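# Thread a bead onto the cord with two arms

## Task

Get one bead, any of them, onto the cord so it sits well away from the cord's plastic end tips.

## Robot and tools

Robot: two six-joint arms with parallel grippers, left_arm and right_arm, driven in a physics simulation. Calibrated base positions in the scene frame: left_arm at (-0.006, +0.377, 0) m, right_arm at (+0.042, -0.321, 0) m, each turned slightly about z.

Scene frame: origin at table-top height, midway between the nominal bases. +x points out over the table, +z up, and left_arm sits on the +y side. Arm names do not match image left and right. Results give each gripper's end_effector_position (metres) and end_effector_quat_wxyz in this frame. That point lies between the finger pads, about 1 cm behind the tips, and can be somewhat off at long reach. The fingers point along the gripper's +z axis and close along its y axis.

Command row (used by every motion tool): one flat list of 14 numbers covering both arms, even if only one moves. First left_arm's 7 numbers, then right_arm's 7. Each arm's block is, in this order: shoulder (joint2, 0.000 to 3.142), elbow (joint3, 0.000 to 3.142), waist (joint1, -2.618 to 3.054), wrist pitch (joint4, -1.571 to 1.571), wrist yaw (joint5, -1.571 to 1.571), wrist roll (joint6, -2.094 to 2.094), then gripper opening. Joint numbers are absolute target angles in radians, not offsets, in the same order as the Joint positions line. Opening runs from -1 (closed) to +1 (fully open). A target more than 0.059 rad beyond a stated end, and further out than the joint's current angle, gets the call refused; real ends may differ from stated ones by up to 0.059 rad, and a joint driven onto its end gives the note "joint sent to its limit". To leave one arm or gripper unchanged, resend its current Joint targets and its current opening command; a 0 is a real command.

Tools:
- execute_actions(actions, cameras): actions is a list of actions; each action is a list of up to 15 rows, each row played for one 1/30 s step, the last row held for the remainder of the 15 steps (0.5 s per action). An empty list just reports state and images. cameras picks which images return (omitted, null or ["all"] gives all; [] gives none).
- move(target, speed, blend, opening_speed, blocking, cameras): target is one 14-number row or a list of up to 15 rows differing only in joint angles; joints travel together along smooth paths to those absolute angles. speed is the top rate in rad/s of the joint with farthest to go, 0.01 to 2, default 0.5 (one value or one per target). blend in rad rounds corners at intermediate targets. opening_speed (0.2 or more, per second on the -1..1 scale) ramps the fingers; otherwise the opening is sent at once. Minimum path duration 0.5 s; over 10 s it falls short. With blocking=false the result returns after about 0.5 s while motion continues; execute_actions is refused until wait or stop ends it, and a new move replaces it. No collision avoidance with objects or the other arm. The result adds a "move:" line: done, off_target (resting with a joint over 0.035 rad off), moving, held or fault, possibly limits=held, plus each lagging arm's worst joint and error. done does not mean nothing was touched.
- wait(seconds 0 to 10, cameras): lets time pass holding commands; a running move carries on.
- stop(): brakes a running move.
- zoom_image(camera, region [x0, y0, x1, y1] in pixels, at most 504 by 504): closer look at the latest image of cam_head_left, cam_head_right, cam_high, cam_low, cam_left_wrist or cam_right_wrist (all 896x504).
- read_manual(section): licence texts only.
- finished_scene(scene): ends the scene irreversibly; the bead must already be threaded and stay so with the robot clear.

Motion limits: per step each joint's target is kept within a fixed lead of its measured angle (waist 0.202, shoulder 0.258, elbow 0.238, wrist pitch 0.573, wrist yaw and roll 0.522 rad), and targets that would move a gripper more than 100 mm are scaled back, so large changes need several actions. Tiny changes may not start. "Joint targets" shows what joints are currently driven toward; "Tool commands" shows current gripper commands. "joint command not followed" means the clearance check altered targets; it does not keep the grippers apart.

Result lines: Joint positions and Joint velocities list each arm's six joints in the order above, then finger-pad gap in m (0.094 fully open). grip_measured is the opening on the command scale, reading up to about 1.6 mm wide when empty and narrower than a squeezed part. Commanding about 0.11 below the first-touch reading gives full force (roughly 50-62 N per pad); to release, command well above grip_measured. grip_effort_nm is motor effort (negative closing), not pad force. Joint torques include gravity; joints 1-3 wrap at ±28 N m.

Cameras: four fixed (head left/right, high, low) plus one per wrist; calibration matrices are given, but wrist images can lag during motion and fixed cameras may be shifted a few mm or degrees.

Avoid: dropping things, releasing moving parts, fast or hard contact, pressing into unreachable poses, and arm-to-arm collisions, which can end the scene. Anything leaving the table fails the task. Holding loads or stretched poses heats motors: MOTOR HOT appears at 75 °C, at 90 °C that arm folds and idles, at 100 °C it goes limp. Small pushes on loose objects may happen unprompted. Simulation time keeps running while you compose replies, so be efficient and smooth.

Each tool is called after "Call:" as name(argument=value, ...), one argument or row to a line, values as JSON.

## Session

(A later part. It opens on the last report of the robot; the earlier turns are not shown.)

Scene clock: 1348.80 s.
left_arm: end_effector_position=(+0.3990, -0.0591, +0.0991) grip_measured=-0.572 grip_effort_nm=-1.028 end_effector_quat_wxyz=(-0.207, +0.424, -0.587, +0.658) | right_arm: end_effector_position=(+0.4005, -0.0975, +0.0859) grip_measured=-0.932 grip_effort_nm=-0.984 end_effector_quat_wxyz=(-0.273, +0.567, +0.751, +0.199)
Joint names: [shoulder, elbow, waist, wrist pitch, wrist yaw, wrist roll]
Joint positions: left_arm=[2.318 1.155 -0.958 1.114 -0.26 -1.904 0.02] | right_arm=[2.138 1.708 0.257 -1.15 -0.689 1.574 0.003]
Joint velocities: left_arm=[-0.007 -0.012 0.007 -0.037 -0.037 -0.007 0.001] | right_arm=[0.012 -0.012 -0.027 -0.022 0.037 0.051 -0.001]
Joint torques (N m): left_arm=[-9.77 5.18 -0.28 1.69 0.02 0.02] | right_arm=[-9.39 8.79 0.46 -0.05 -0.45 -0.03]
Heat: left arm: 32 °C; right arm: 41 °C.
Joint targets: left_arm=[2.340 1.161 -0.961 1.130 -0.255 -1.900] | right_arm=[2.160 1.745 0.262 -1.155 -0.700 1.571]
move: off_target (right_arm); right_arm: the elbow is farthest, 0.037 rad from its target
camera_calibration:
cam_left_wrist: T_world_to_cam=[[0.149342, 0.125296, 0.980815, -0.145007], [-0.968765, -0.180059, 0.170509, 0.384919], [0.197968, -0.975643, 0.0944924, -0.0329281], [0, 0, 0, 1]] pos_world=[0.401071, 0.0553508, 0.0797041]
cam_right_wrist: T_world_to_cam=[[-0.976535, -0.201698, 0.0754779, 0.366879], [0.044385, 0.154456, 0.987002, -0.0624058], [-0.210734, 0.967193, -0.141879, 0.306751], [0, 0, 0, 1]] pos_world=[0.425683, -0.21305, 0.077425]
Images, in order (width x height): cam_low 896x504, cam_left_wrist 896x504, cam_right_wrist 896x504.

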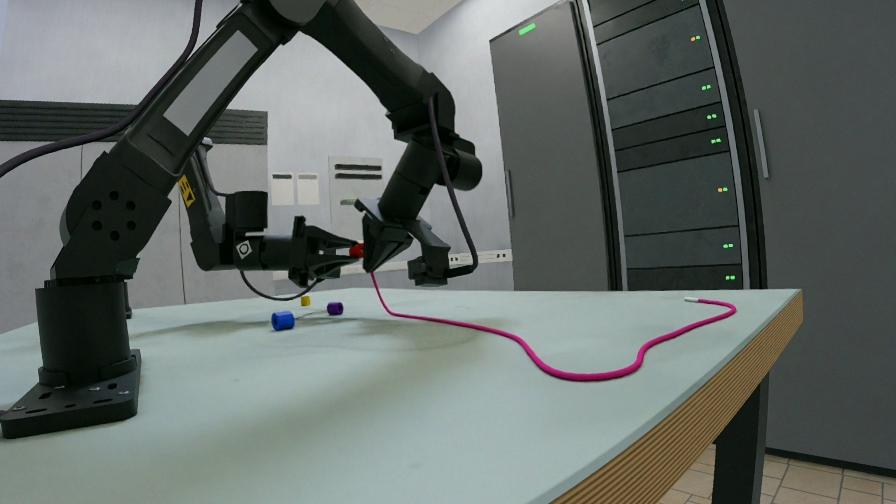

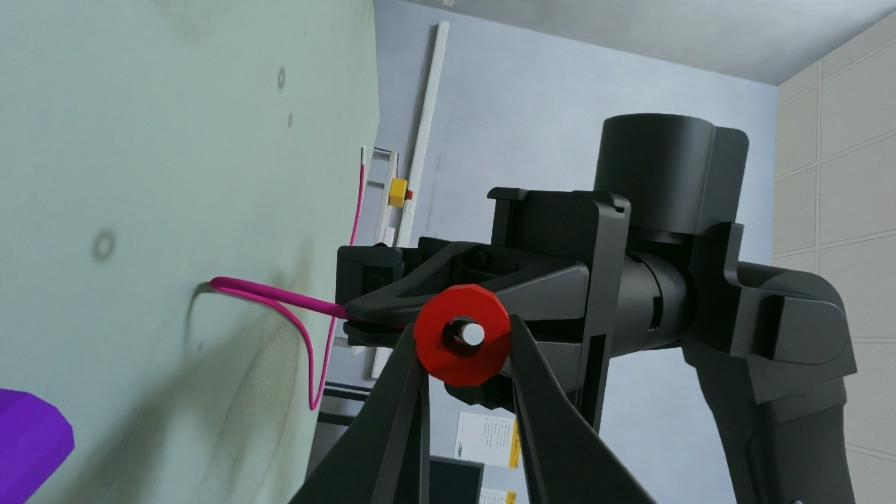

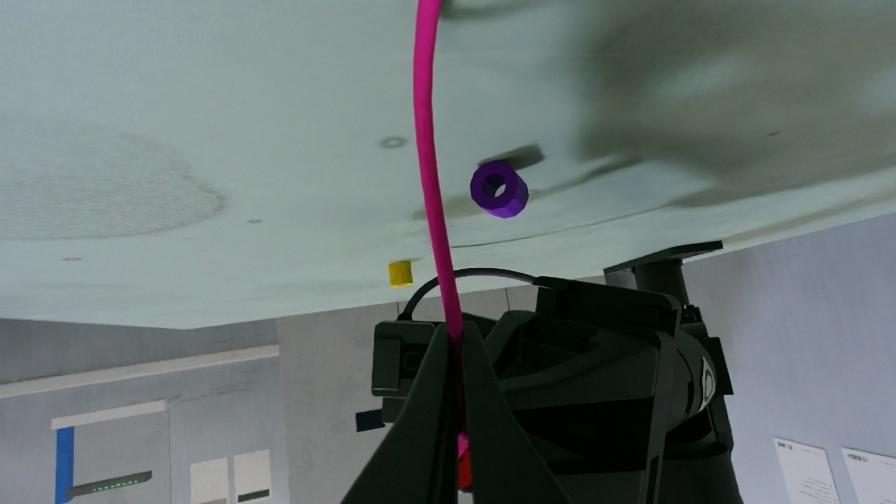

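Call:
move(
  target=[2.3405,1.161,-0.961,1.13,-0.255,-1.90,-0.66,2.075,1.5487,0.206,-1.0445,-1.0,1.571,-0.95],
  speed=0.1,
  cameras=["cam_low","cam_left_wrist","cam_right_wrist"],
)

Call:
zoom_image(
  camera="cam_low",
  region=[280, 180, 500, 300],
)

Call:
zoom_image(
  camera="cam_left_wrist",
  region=[330, 230, 590, 430],
)

Scene clock: 1390.73 s.
left_arm: end_effector_position=(+0.3990, -0.0593, +0.1009) grip_measured=-0.572 grip_effort_nm=-1.033 end_effector_quat_wxyz=(-0.207, +0.423, -0.585, +0.661) | right_arm: end_effector_position=(+0.3872, -0.0850, +0.0940) grip_measured=-0.936 grip_effort_nm=-1.053 end_effector_quat_wxyz=(-0.377, +0.555, +0.689, +0.274)
Joint names: [shoulder, elbow, waist, wrist pitch, wrist yaw, wrist roll]
Joint positions: left_arm=[2.318 1.155 -0.958 1.121 -0.259 -1.904 0.02] | right_arm=[2.124 1.568 0.212 -1.053 -0.969 1.574 0.003]
Joint velocities: left_arm=[-0.017 0.002 -0.022 -0.007 0.037 0.022 -0.001] | right_arm=[-0.007 -0.007 -0.012 0.037 -0.066 -0.066 -0.001]
Joint torques (N m): left_arm=[-9.74 5.18 -0.29 1.63 0.03 0.02] | right_arm=[-14.65 4.26 -0.5 0.03 -0.74 -0.02]
Heat: left arm: 32 °C; right arm: 41 °C.
Joint targets: left_arm=[2.340 1.161 -0.961 1.130 -0.255 -1.900] | right_arm=[2.075 1.549 0.206 -1.044 -1.000 1.571]
move: off_target (right_arm); right_arm: the shoulder is farthest, 0.049 rad from its target
camera_calibration:
cam_left_wrist: T_world_to_cam=[[0.145053, 0.130778, 0.980743, -0.144658], [-0.969657, -0.178357, 0.167196, 0.38535], [0.196788, -0.975236, 0.100939, -0.0334122], [0, 0, 0, 1]] pos_world=[0.401216, 0.0550632, 0.0808163]
cam_right_wrist: T_world_to_cam=[[-0.976377, -0.177276, 0.123535, 0.353303], [0.144684, -0.111765, 0.983146, -0.132778], [-0.160481, 0.977794, 0.134774, 0.248448], [0, 0, 0, 1]] pos_world=[0.404039, -0.195139, 0.0534103]
Images, in order (width x height): cam_low 896x504, cam_left_wrist 896x504, cam_right_wrist 896x504.

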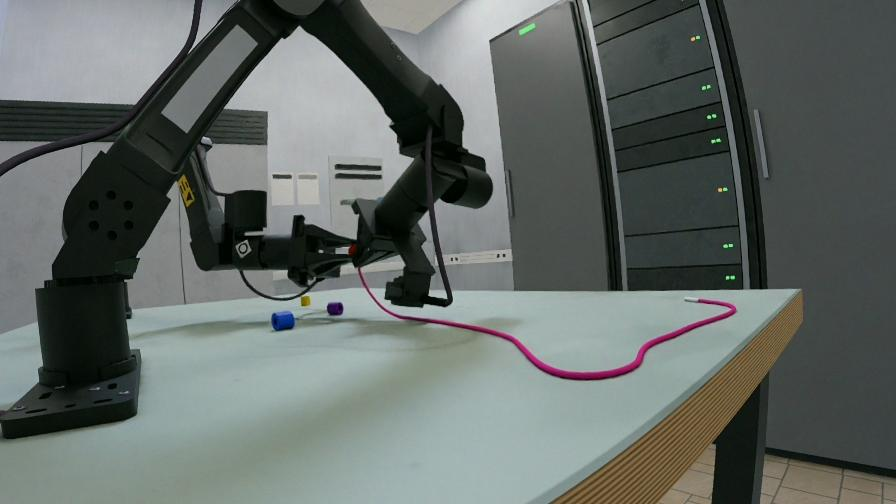

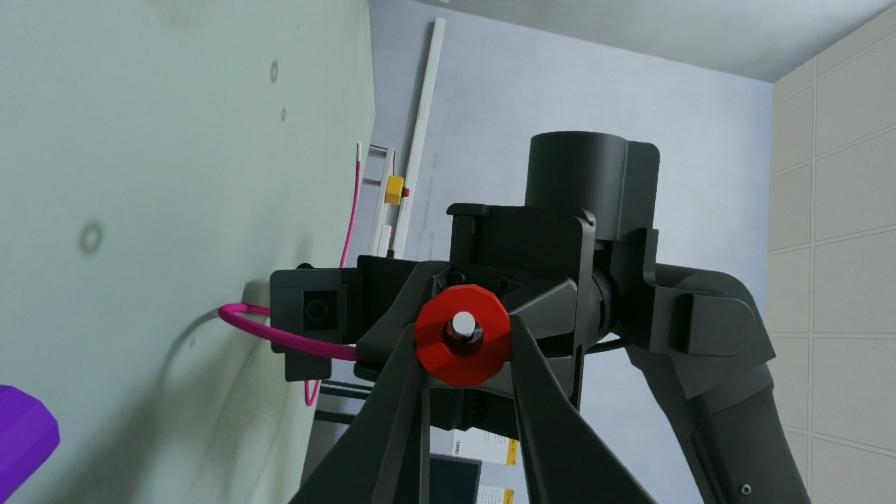

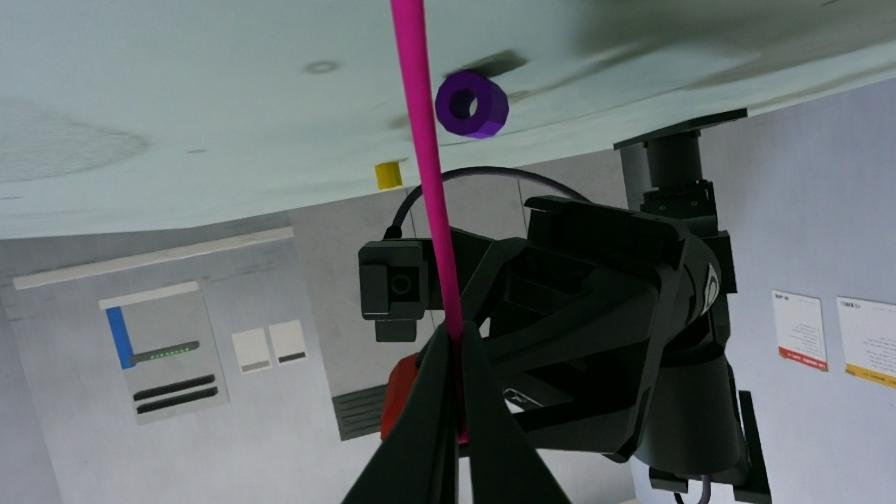

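Scaled by 2.291 from the camera's 896x504 image, which has a finer 1280x720 frame.

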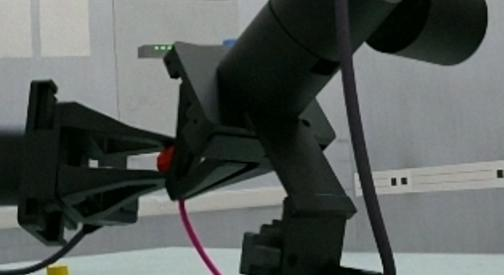

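Scaled by 1.938 from the camera's 896x504 image, which has a finer 1280x720 frame.

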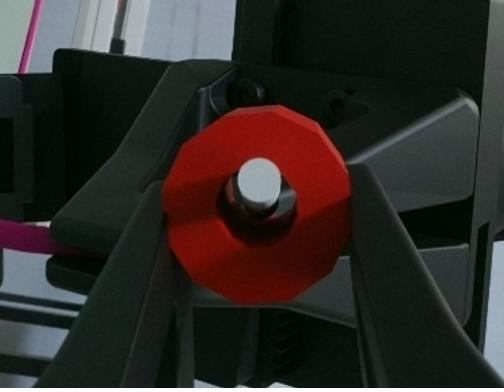

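Call:
move(
  target=[2.3405,1.161,-0.961,1.13,-0.255,-1.90,-0.66,2.050,1.5487,0.19,-1.03,-1.03,1.571,-0.95],
  speed=0.1,
  cameras=["cam_low","cam_left_wrist","cam_right_wrist"],
)

Call:
zoom_image(
  camera="cam_low",
  region=[280, 180, 500, 300],
)

Call:
zoom_image(
  camera="cam_left_wrist",
  region=[330, 230, 590, 430],
)

Scene clock: 1399.77 s.
left_arm: end_effector_position=(+0.3991, -0.0594, +0.1042) grip_measured=-0.572 grip_effort_nm=-1.033 end_effector_quat_wxyz=(-0.207, +0.421, -0.580, +0.666) | right_arm: end_effector_position=(+0.3925, -0.0878, +0.1057) grip_measured=-0.936 grip_effort_nm=-1.053 end_effector_quat_wxyz=(-0.373, +0.551, +0.686, +0.294)
Joint names: [shoulder, elbow, waist, wrist pitch, wrist yaw, wrist roll]
Joint positions: left_arm=[2.318 1.155 -0.958 1.135 -0.259 -1.904 0.02] | right_arm=[2.101 1.568 0.196 -1.042 -0.99 1.574 0.003]
Joint velocities: left_arm=[-0.002 -0.012 0.002 0.051 0.007 -0.022 0.001] | right_arm=[0.027 -0.012 -0.017 0.066 -0.037 -0.037 0]
Joint torques (N m): left_arm=[-9.76 5.15 -0.29 1.5 0.01 0.03] | right_arm=[-14.69 4.41 -0.57 0.14 -0.86 -0.04]
Heat: left arm: 32 °C; right arm: 44 °C.
Joint targets: left_arm=[2.340 1.161 -0.961 1.130 -0.255 -1.900] | right_arm=[2.050 1.549 0.190 -1.030 -1.030 1.571]
move: off_target (right_arm); right_arm: the shoulder is farthest, 0.051 rad from its target
camera_calibration:
cam_left_wrist: T_world_to_cam=[[0.136691, 0.141335, 0.980479, -0.143932], [-0.971055, -0.176591, 0.160833, 0.386175], [0.195875, -0.974084, 0.113106, -0.0346908], [0, 0, 0, 1]] pos_world=[0.401467, 0.054746, 0.0829365]
cam_right_wrist: T_world_to_cam=[[-0.982066, -0.164892, 0.0914139, 0.363262], [0.115215, -0.141089, 0.98327, -0.136369], [-0.149236, 0.976168, 0.157557, 0.243504], [0, 0, 0, 1]] pos_world=[0.408799, -0.197042, 0.062515]
Images, in order (width x height): cam_low 896x504, cam_left_wrist 896x504, cam_right_wrist 896x504.

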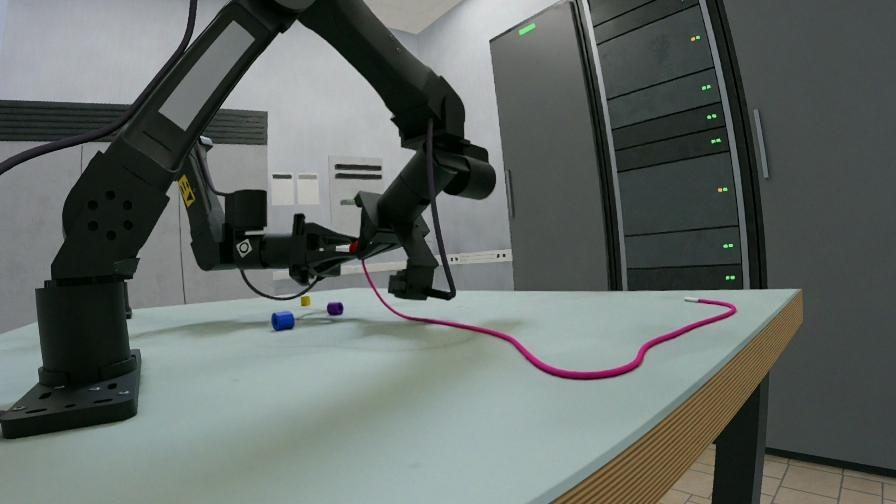

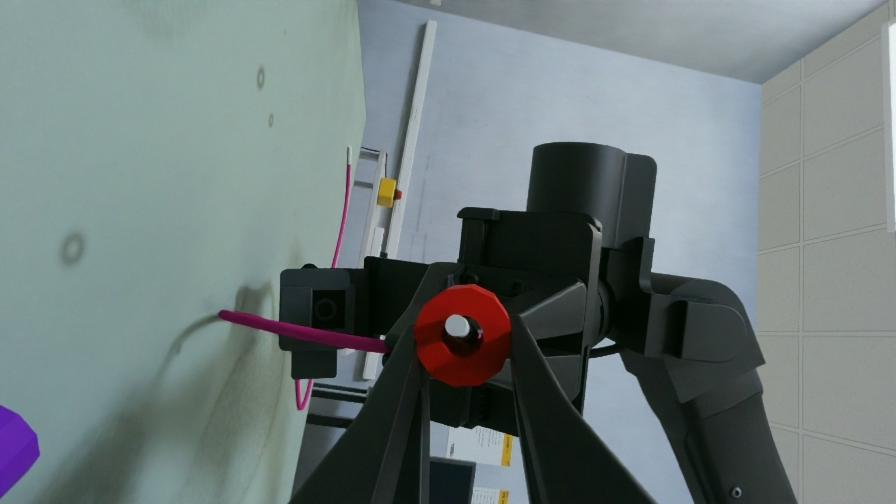

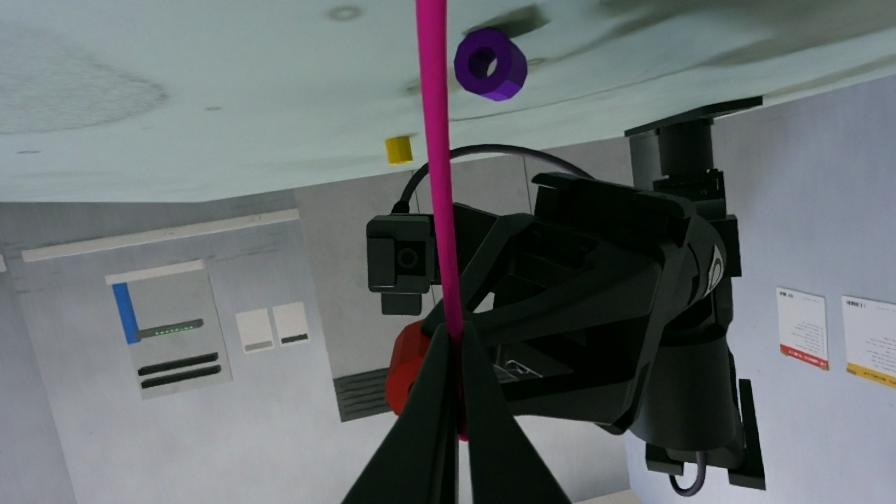

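Scaled by 2.291 from the camera's 896x504 image, which has a finer 1280x720 frame.

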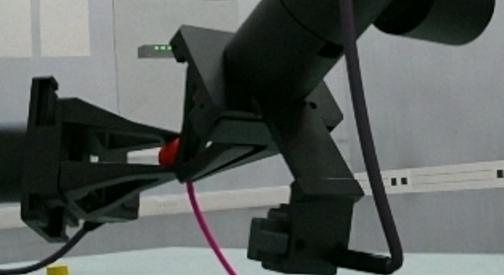

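Scaled by 1.938 from the camera's 896x504 image, which has a finer 1280x720 frame.

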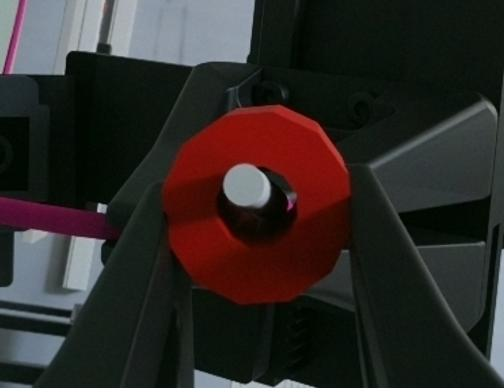

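Call:
move(
  target=[2.3405,1.161,-0.961,1.13,-0.255,-1.90,-0.66,2.050,1.5487,0.168,-1.03,-1.03,1.571,-0.95],
  speed=0.1,
  cameras=["cam_left_wrist"],
)

Call:
move(
  target=[2.3405,1.161,-0.961,1.13,-0.255,-1.90,-0.66,2.026,1.5487,0.168,-1.03,-1.03,1.571,-0.95],
  speed=0.1,
  cameras=["cam_low","cam_left_wrist","cam_right_wrist"],
)

Call:
zoom_image(
  camera="cam_low",
  region=[280, 180, 500, 300],
)

Call:
zoom_image(
  camera="cam_left_wrist",
  region=[330, 230, 590, 430],
)

Scene clock: 1413.37 s.
left_arm: end_effector_position=(+0.3990, -0.0595, +0.1042) grip_measured=-0.572 grip_effort_nm=-1.028 end_effector_quat_wxyz=(-0.207, +0.421, -0.580, +0.666) | right_arm: end_effector_position=(+0.3973, -0.0934, +0.1104) grip_measured=-0.936 grip_effort_nm=-1.053 end_effector_quat_wxyz=(-0.374, +0.554, +0.678, +0.305)
Joint names: [shoulder, elbow, waist, wrist pitch, wrist yaw, wrist roll]
Joint positions: left_arm=[2.318 1.155 -0.958 1.135 -0.259 -1.904 0.02] | right_arm=[2.095 1.568 0.175 -1.041 -1.008 1.574 0.003]
Joint velocities: left_arm=[0.017 -0.022 0.002 -0.051 -0.037 0.007 0] | right_arm=[-0.002 -0.002 -0.007 -0.066 0.007 -0.037 -0.001]
Joint torques (N m): left_arm=[-9.74 5.16 -0.28 1.51 0.01 0.03] | right_arm=[-14.28 4.38 -0.64 0.14 -0.65 -0.01]
Heat: left arm: 32 °C; right arm: 48 °C.
Joint targets: left_arm=[2.340 1.161 -0.961 1.130 -0.255 -1.900] | right_arm=[2.050 1.549 0.168 -1.030 -1.030 1.571]
move: off_target (right_arm); right_arm: the shoulder is farthest, 0.045 rad from its target
camera_calibration:
cam_left_wrist: T_world_to_cam=[[0.136754, 0.14129, 0.980477, -0.143946], [-0.971121, -0.17622, 0.160843, 0.386174], [0.195505, -0.974158, 0.113111, -0.0345929], [0, 0, 0, 1]] pos_world=[0.40147, 0.0546905, 0.0829352]
Images, in order (width x height): cam_left_wrist 896x504.

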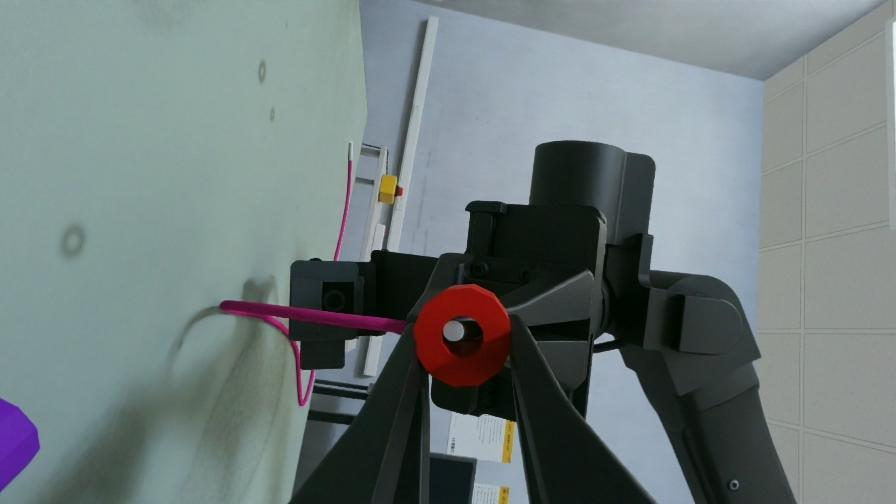

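Scene clock: 1414.13 s.
left_arm: end_effector_position=(+0.3990, -0.0596, +0.1072) grip_measured=-0.572 grip_effort_nm=-1.028 end_effector_quat_wxyz=(-0.207, +0.419, -0.576, +0.670) | right_arm: end_effector_position=(+0.3983, -0.0936, +0.1158) grip_measured=-0.936 grip_effort_nm=-1.057 end_effector_quat_wxyz=(-0.367, +0.551, +0.682, +0.311)
Joint names: [shoulder, elbow, waist, wrist pitch, wrist yaw, wrist roll]
Joint positions: left_arm=[2.318 1.155 -0.958 1.147 -0.258 -1.906 0.02] | right_arm=[2.079 1.568 0.175 -1.036 -1.004 1.574 0.003]
Joint velocities: left_arm=[0.007 0.007 -0.007 -0.037 0.022 0.066 0] | right_arm=[-0.012 -0.007 -0.012 0.022 -0.037 -0.007 0.001]
Joint torques (N m): left_arm=[-9.74 5.16 -0.29 1.4 0.01 0.04] | right_arm=[-14.8 4.46 -0.64 0.14 -0.71 -0.01]
Heat: left arm: 32 °C; right arm: 47 °C.
Joint targets: left_arm=[2.340 1.161 -0.961 1.130 -0.255 -1.900] | right_arm=[2.026 1.549 0.168 -1.030 -1.030 1.571]
move: off_target (right_arm); right_arm: the shoulder is farthest, 0.053 rad from its target
camera_calibration:
cam_left_wrist: T_world_to_cam=[[0.130279, 0.151825, 0.979784, -0.143549], [-0.972238, -0.174169, 0.156264, 0.386739], [0.194373, -0.972941, 0.124919, -0.0357755], [0, 0, 0, 1]] pos_world=[0.401657, 0.0543449, 0.0846825]
cam_right_wrist: T_world_to_cam=[[-0.987195, -0.145902, 0.0644945, 0.373971], [0.0882302, -0.162566, 0.982745, -0.139013], [-0.1329, 0.975851, 0.173358, 0.24009], [0, 0, 0, 1]] pos_world=[0.413355, -0.202328, 0.0708741]
Images, in order (width x height): cam_low 896x504, cam_left_wrist 896x504, cam_right_wrist 896x504.

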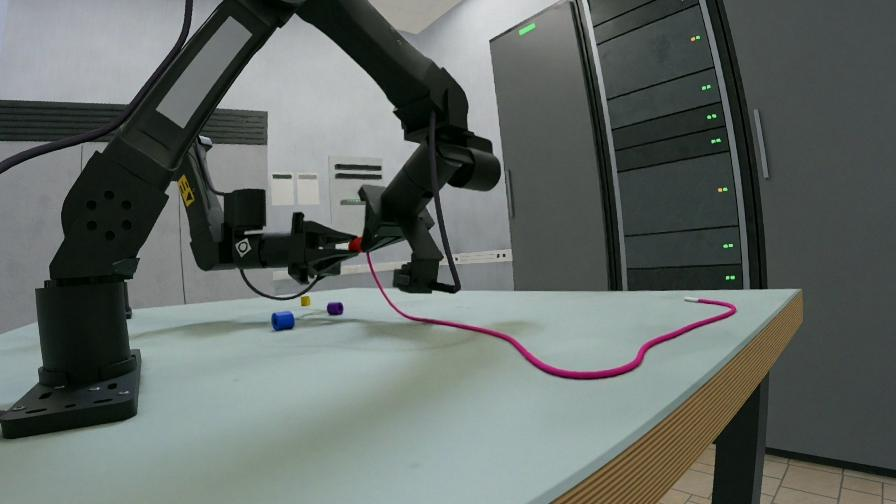

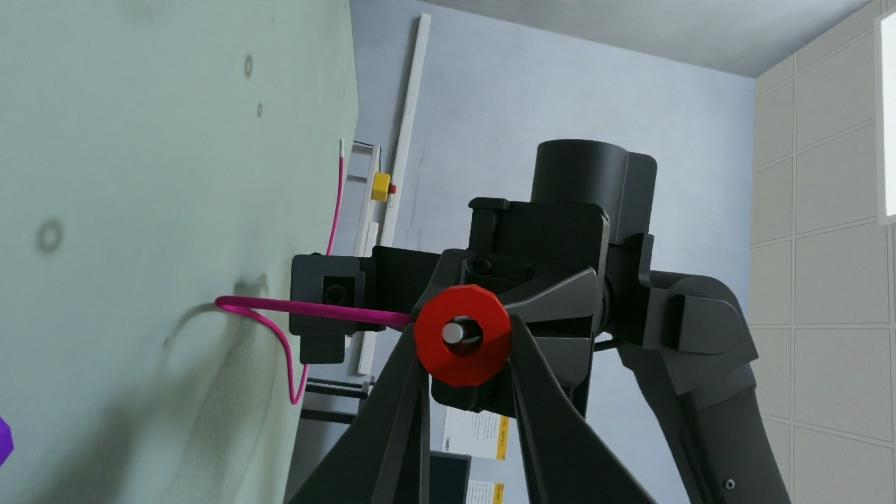

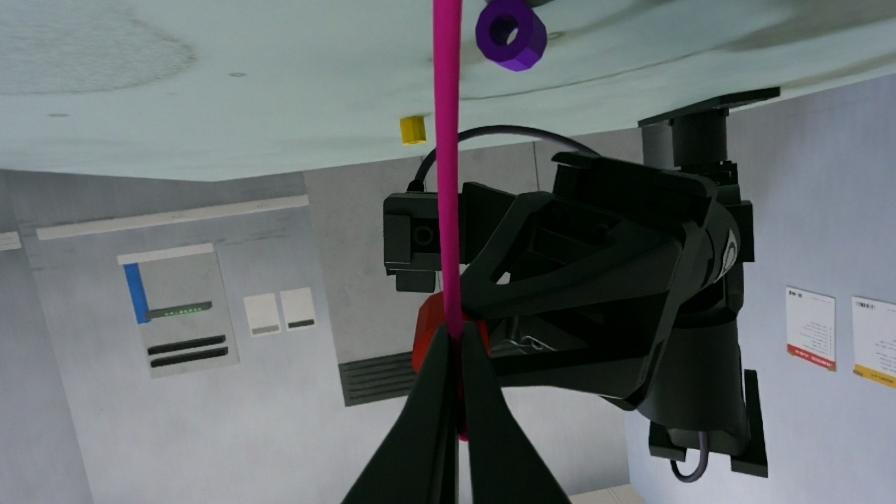

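Scaled by 2.291 from the camera's 896x504 image, which has a finer 1280x720 frame.

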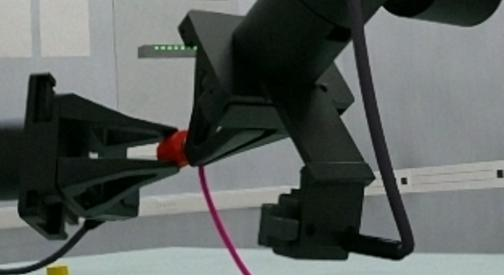

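Scaled by 1.938 from the camera's 896x504 image, which has a finer 1280x720 frame.

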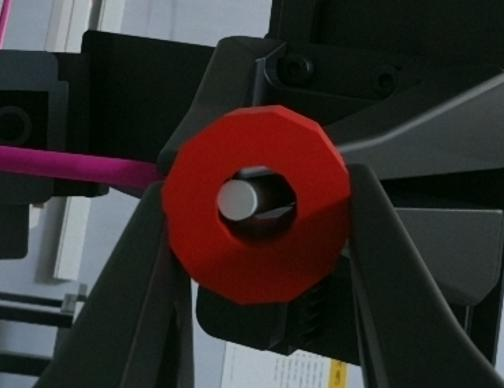

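Call:
move(
  target=[2.3405,1.161,-0.961,1.13,-0.255,-1.90,-0.66,2.026,1.5487,0.168,-1.03,-1.03,1.571,-0.7],
  opening_speed=0.5,
  cameras=["cam_left_wrist"],
)

Call:
move(
  target=[2.3405,1.161,-0.961,1.13,-0.255,-1.90,-0.66,2.050,1.545,0.09,-1.05,-0.9,1.571,-0.6],
  speed=0.2,
  cameras=["cam_left_wrist"],
)

Call:
move(
  target=[2.3405,1.161,-0.961,1.13,-0.255,-1.90,-0.66,2.085,1.585,0.107,-1.074,-0.7,1.571,-0.6],
  speed=0.3,
  cameras=["cam_low","cam_left_wrist","cam_right_wrist"],
)

Call:
move(
  target=[2.3405,1.161,-0.961,1.13,-0.255,-1.90,-0.66,2.135,1.65,0.206,-1.083,-0.7,1.571,-0.6],
  speed=0.2,
  cameras=["cam_low","cam_left_wrist","cam_right_wrist"],
)

Scene clock: 1462.47 s.
left_arm: end_effector_position=(+0.3990, -0.0595, +0.1040) grip_measured=-0.572 grip_effort_nm=-1.033 end_effector_quat_wxyz=(-0.206, +0.421, -0.580, +0.666) | right_arm: end_effector_position=(+0.3982, -0.0931, +0.1196) grip_measured=-0.703 grip_effort_nm=0.129 end_effector_quat_wxyz=(-0.366, +0.548, +0.682, +0.316)
Joint names: [shoulder, elbow, waist, wrist pitch, wrist yaw, wrist roll]
Joint positions: left_arm=[2.318 1.155 -0.958 1.133 -0.258 -1.906 0.02] | right_arm=[2.071 1.568 0.175 -1.036 -1.009 1.574 0.014]
Joint velocities: left_arm=[0.002 0.012 0.022 0.037 -0.007 -0.007 0] | right_arm=[0.002 0.007 -0.022 -0.051 0.037 -0.022 0]
Joint torques (N m): left_arm=[-9.73 5.18 -0.28 1.54 0.01 0.04] | right_arm=[-14.11 4.45 -0.72 0.13 -0.64 0]
Heat: left arm: 31 °C; right arm: 45 °C.
Joint targets: left_arm=[2.340 1.161 -0.961 1.130 -0.255 -1.900] | right_arm=[2.026 1.549 0.168 -1.030 -1.030 1.571]
move: off_target (right_arm); right_arm: the shoulder is farthest, 0.045 rad from its target
camera_calibration:
cam_left_wrist: T_world_to_cam=[[0.138625, 0.141868, 0.980131, -0.144336], [-0.970878, -0.175799, 0.162762, 0.385894], [0.195396, -0.97415, 0.113367, -0.034582], [0, 0, 0, 1]] pos_world=[0.401421, 0.0546282, 0.0825799]
Images, in order (width x height): cam_left_wrist 896x504.

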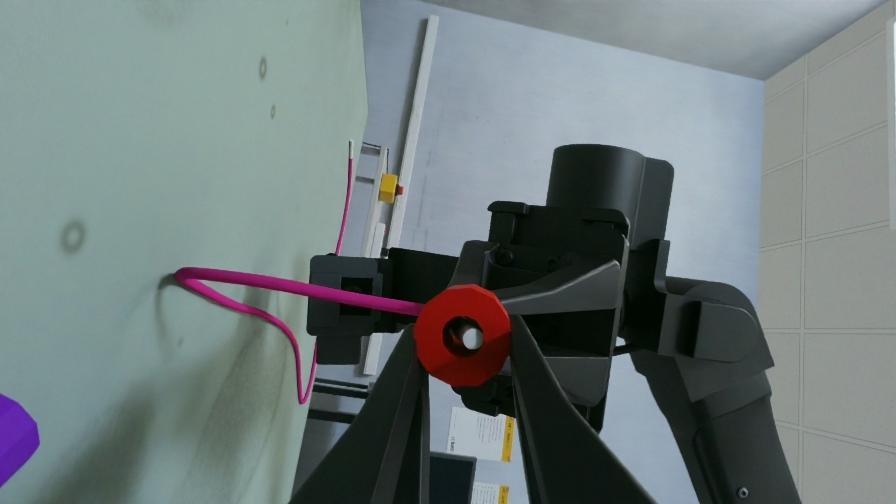

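Scene clock: 1463.67 s.
left_arm: end_effector_position=(+0.3990, -0.0595, +0.1038) grip_measured=-0.572 grip_effort_nm=-1.028 end_effector_quat_wxyz=(-0.206, +0.421, -0.581, +0.665) | right_arm: end_effector_position=(+0.4173, -0.1337, +0.1039) grip_measured=-0.603 grip_effort_nm=0.134 end_effector_quat_wxyz=(-0.317, +0.593, +0.678, +0.299)
Joint names: [shoulder, elbow, waist, wrist pitch, wrist yaw, wrist roll]
Joint positions: left_arm=[2.318 1.155 -0.958 1.133 -0.258 -1.906 0.02] | right_arm=[2.071 1.568 0.094 -1.036 -0.901 1.574 0.019]
Joint velocities: left_arm=[-0.002 -0.017 -0.007 -0.051 -0.007 0.066 0] | right_arm=[0.002 0.012 0.002 0.007 -0.022 -0.007 0]
Joint torques (N m): left_arm=[-9.74 5.15 -0.28 1.52 0.01 0.04] | right_arm=[-12.15 4.19 -0.43 -0.06 -0.39 -0.03]
Heat: left arm: 31 °C; right arm: 45 °C.
Joint targets: left_arm=[2.340 1.161 -0.961 1.130 -0.255 -1.900] | right_arm=[2.050 1.545 0.090 -1.050 -0.900 1.571]
move: done
camera_calibration:
cam_left_wrist: T_world_to_cam=[[0.139089, 0.141282, 0.98015, -0.144377], [-0.9708, -0.175896, 0.163117, 0.385848], [0.19545, -0.974218, 0.112692, -0.0345113], [0, 0, 0, 1]] pos_world=[0.401408, 0.0546455, 0.0824619]
Images, in order (width x height): cam_left_wrist 896x504.

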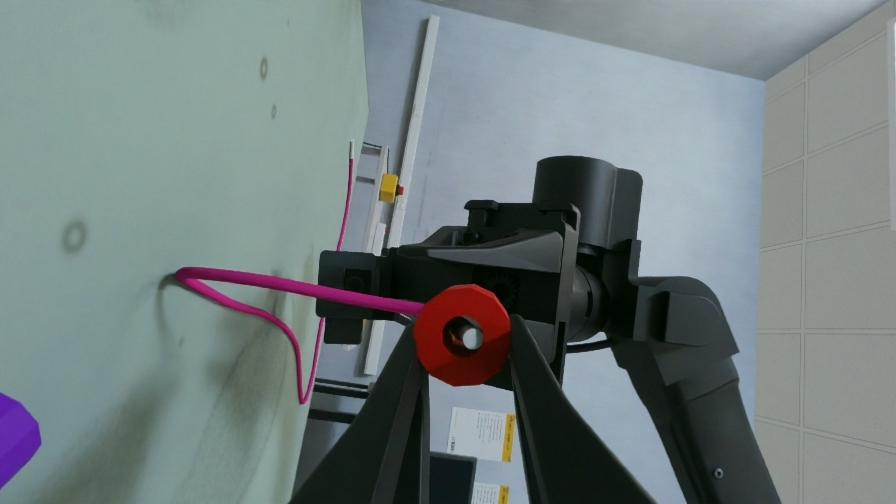

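Scene clock: 1465.00 s.
left_arm: end_effector_position=(+0.3990, -0.0595, +0.1038) grip_measured=-0.572 grip_effort_nm=-1.028 end_effector_quat_wxyz=(-0.206, +0.421, -0.581, +0.665) | right_arm: end_effector_position=(+0.4179, -0.1566, +0.0787) grip_measured=-0.603 grip_effort_nm=0.134 end_effector_quat_wxyz=(-0.253, +0.620, +0.705, +0.235)
Joint names: [shoulder, elbow, waist, wrist pitch, wrist yaw, wrist roll]
Joint positions: left_arm=[2.318 1.155 -0.958 1.133 -0.258 -1.906 0.02] | right_arm=[2.071 1.568 0.098 -1.049 -0.705 1.574 0.019]
Joint velocities: left_arm=[0.012 0.002 0.002 -0.066 -0.007 0.022 0] | right_arm=[-0.012 0.007 -0.002 -0.037 -0.037 -0.022 0]
Joint torques (N m): left_arm=[-9.74 5.16 -0.29 1.52 0.01 0.04] | right_arm=[-9.42 7.1 0.79 -0.21 -0.31 -0.02]
Heat: left arm: 31 °C; right arm: 45 °C.
Joint targets: left_arm=[2.340 1.161 -0.961 1.130 -0.255 -1.900] | right_arm=[2.085 1.585 0.107 -1.074 -0.700 1.571]
move: done
camera_calibration:
cam_left_wrist: T_world_to_cam=[[0.139089, 0.141282, 0.98015, -0.144377], [-0.9708, -0.175896, 0.163117, 0.385848], [0.19545, -0.974218, 0.112692, -0.0345113], [0, 0, 0, 1]] pos_world=[0.401408, 0.0546455, 0.0824619]
cam_right_wrist: T_world_to_cam=[[-0.997766, -0.0457472, 0.0486747, 0.407879], [0.0425595, 0.126264, 0.991083, -0.0508729], [-0.0514852, 0.990941, -0.124035, 0.302398], [0, 0, 0, 1]] pos_world=[0.424702, -0.274575, 0.0680739]
Images, in order (width x height): cam_low 896x504, cam_left_wrist 896x504, cam_right_wrist 896x504.

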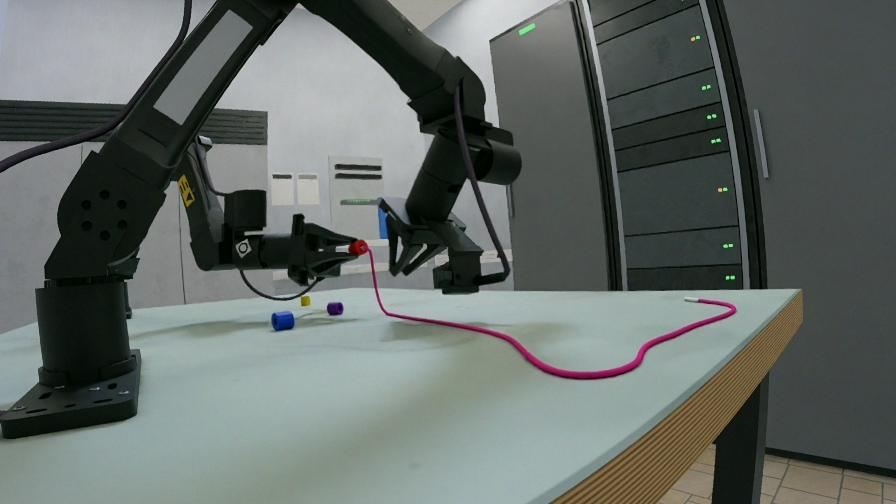

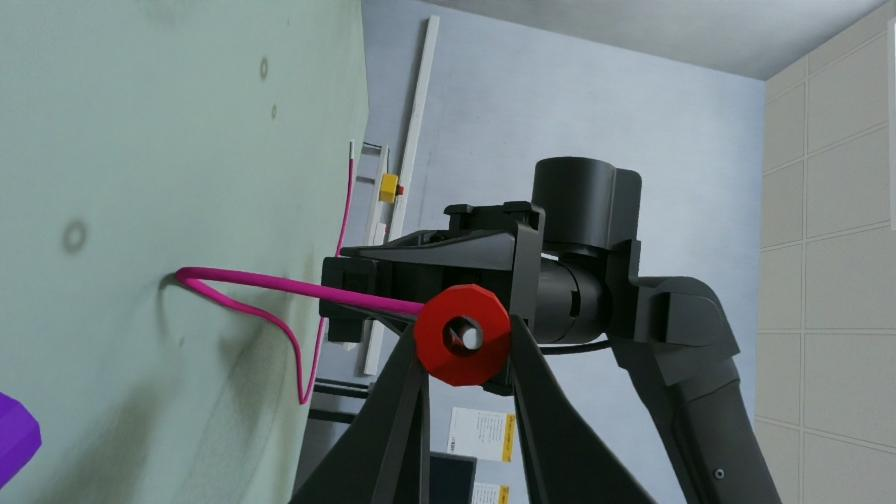

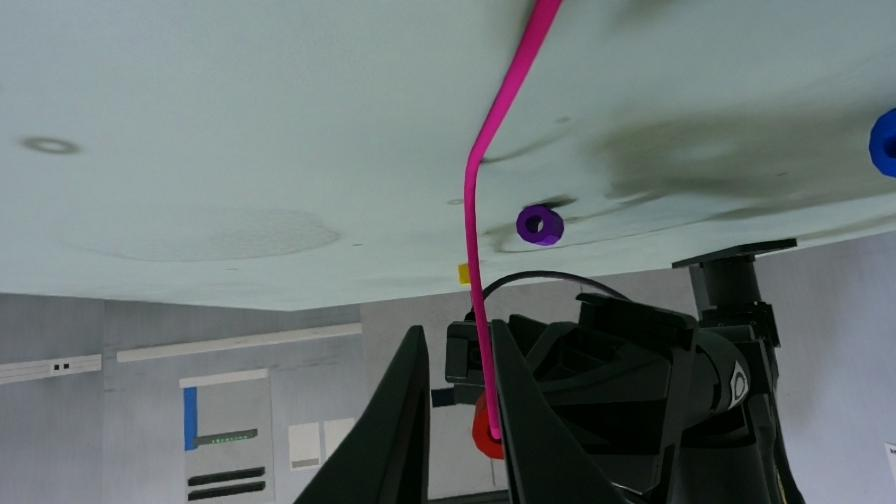

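Scene clock: 1465.87 s.
left_arm: end_effector_position=(+0.3990, -0.0595, +0.1037) grip_measured=-0.572 grip_effort_nm=-1.028 end_effector_quat_wxyz=(-0.206, +0.421, -0.581, +0.665) | right_arm: end_effector_position=(+0.4068, -0.1159, +0.0736) grip_measured=-0.603 grip_effort_nm=0.134 end_effector_quat_wxyz=(-0.266, +0.582, +0.737, +0.218)
Joint names: [shoulder, elbow, waist, wrist pitch, wrist yaw, wrist roll]
Joint positions: left_arm=[2.318 1.155 -0.958 1.132 -0.258 -1.906 0.02] | right_arm=[2.113 1.613 0.204 -1.057 -0.702 1.574 0.019]
Joint velocities: left_arm=[0.012 0.007 -0.012 -0.037 -0.022 -0.022 0] | right_arm=[-0.002 -0.007 0.002 0.037 -0.022 -0.037 0]
Joint torques (N m): left_arm=[-9.76 5.15 -0.28 1.53 0.01 0.05] | right_arm=[-9.17 8.79 0.24 -0.23 -0.34 -0.03]
Heat: left arm: 31 °C; right arm: 45 °C.
Joint targets: left_arm=[2.340 1.161 -0.961 1.130 -0.255 -1.900] | right_arm=[2.135 1.650 0.206 -1.083 -0.700 1.571]
move: off_target (right_arm); right_arm: the elbow is farthest, 0.037 rad from its target
camera_calibration:
cam_left_wrist: T_world_to_cam=[[0.139321, 0.140989, 0.980159, -0.144397], [-0.970762, -0.175945, 0.163294, 0.385825], [0.195477, -0.974251, 0.112354, -0.0344759], [0, 0, 0, 1]] pos_world=[0.401401, 0.0546541, 0.0824029]
cam_right_wrist: T_world_to_cam=[[-0.987027, -0.151268, 0.0538096, 0.381924], [0.0335394, 0.133492, 0.990482, -0.0458897], [-0.157011, 0.979438, -0.126687, 0.302609], [0, 0, 0, 1]] pos_world=[0.426021, -0.232488, 0.0632385]
Images, in order (width x height): cam_low 896x504, cam_left_wrist 896x504, cam_right_wrist 896x504.

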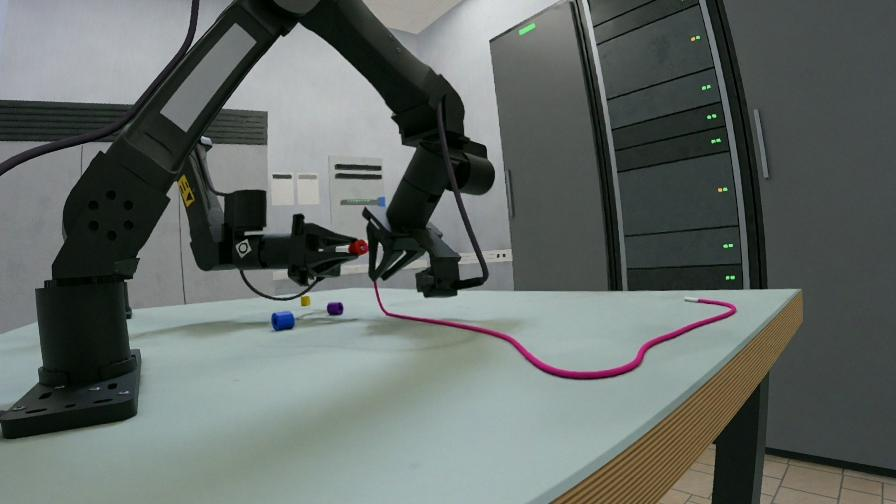

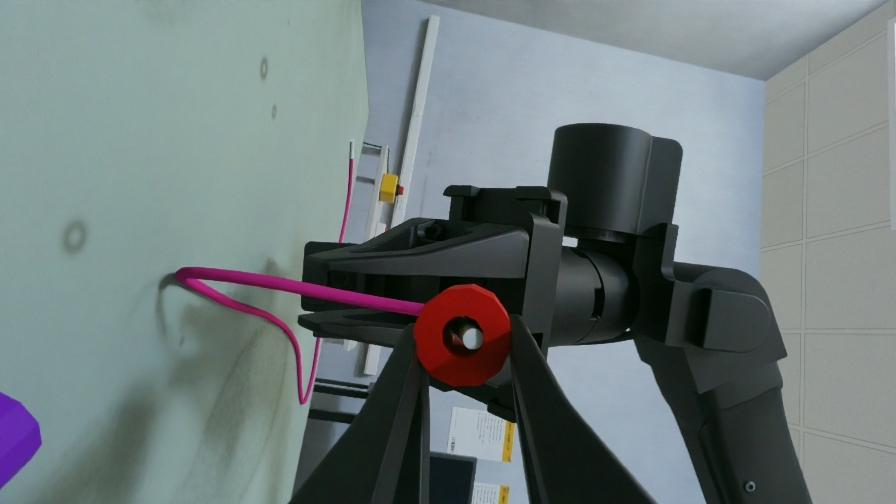

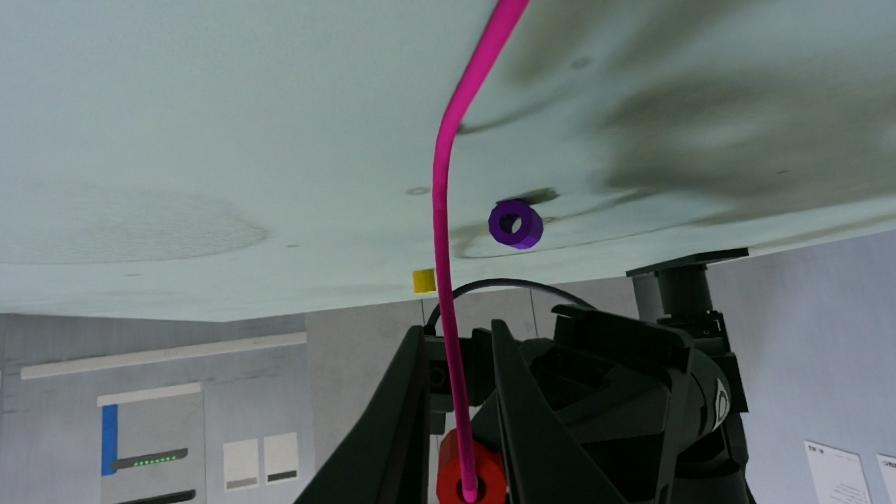

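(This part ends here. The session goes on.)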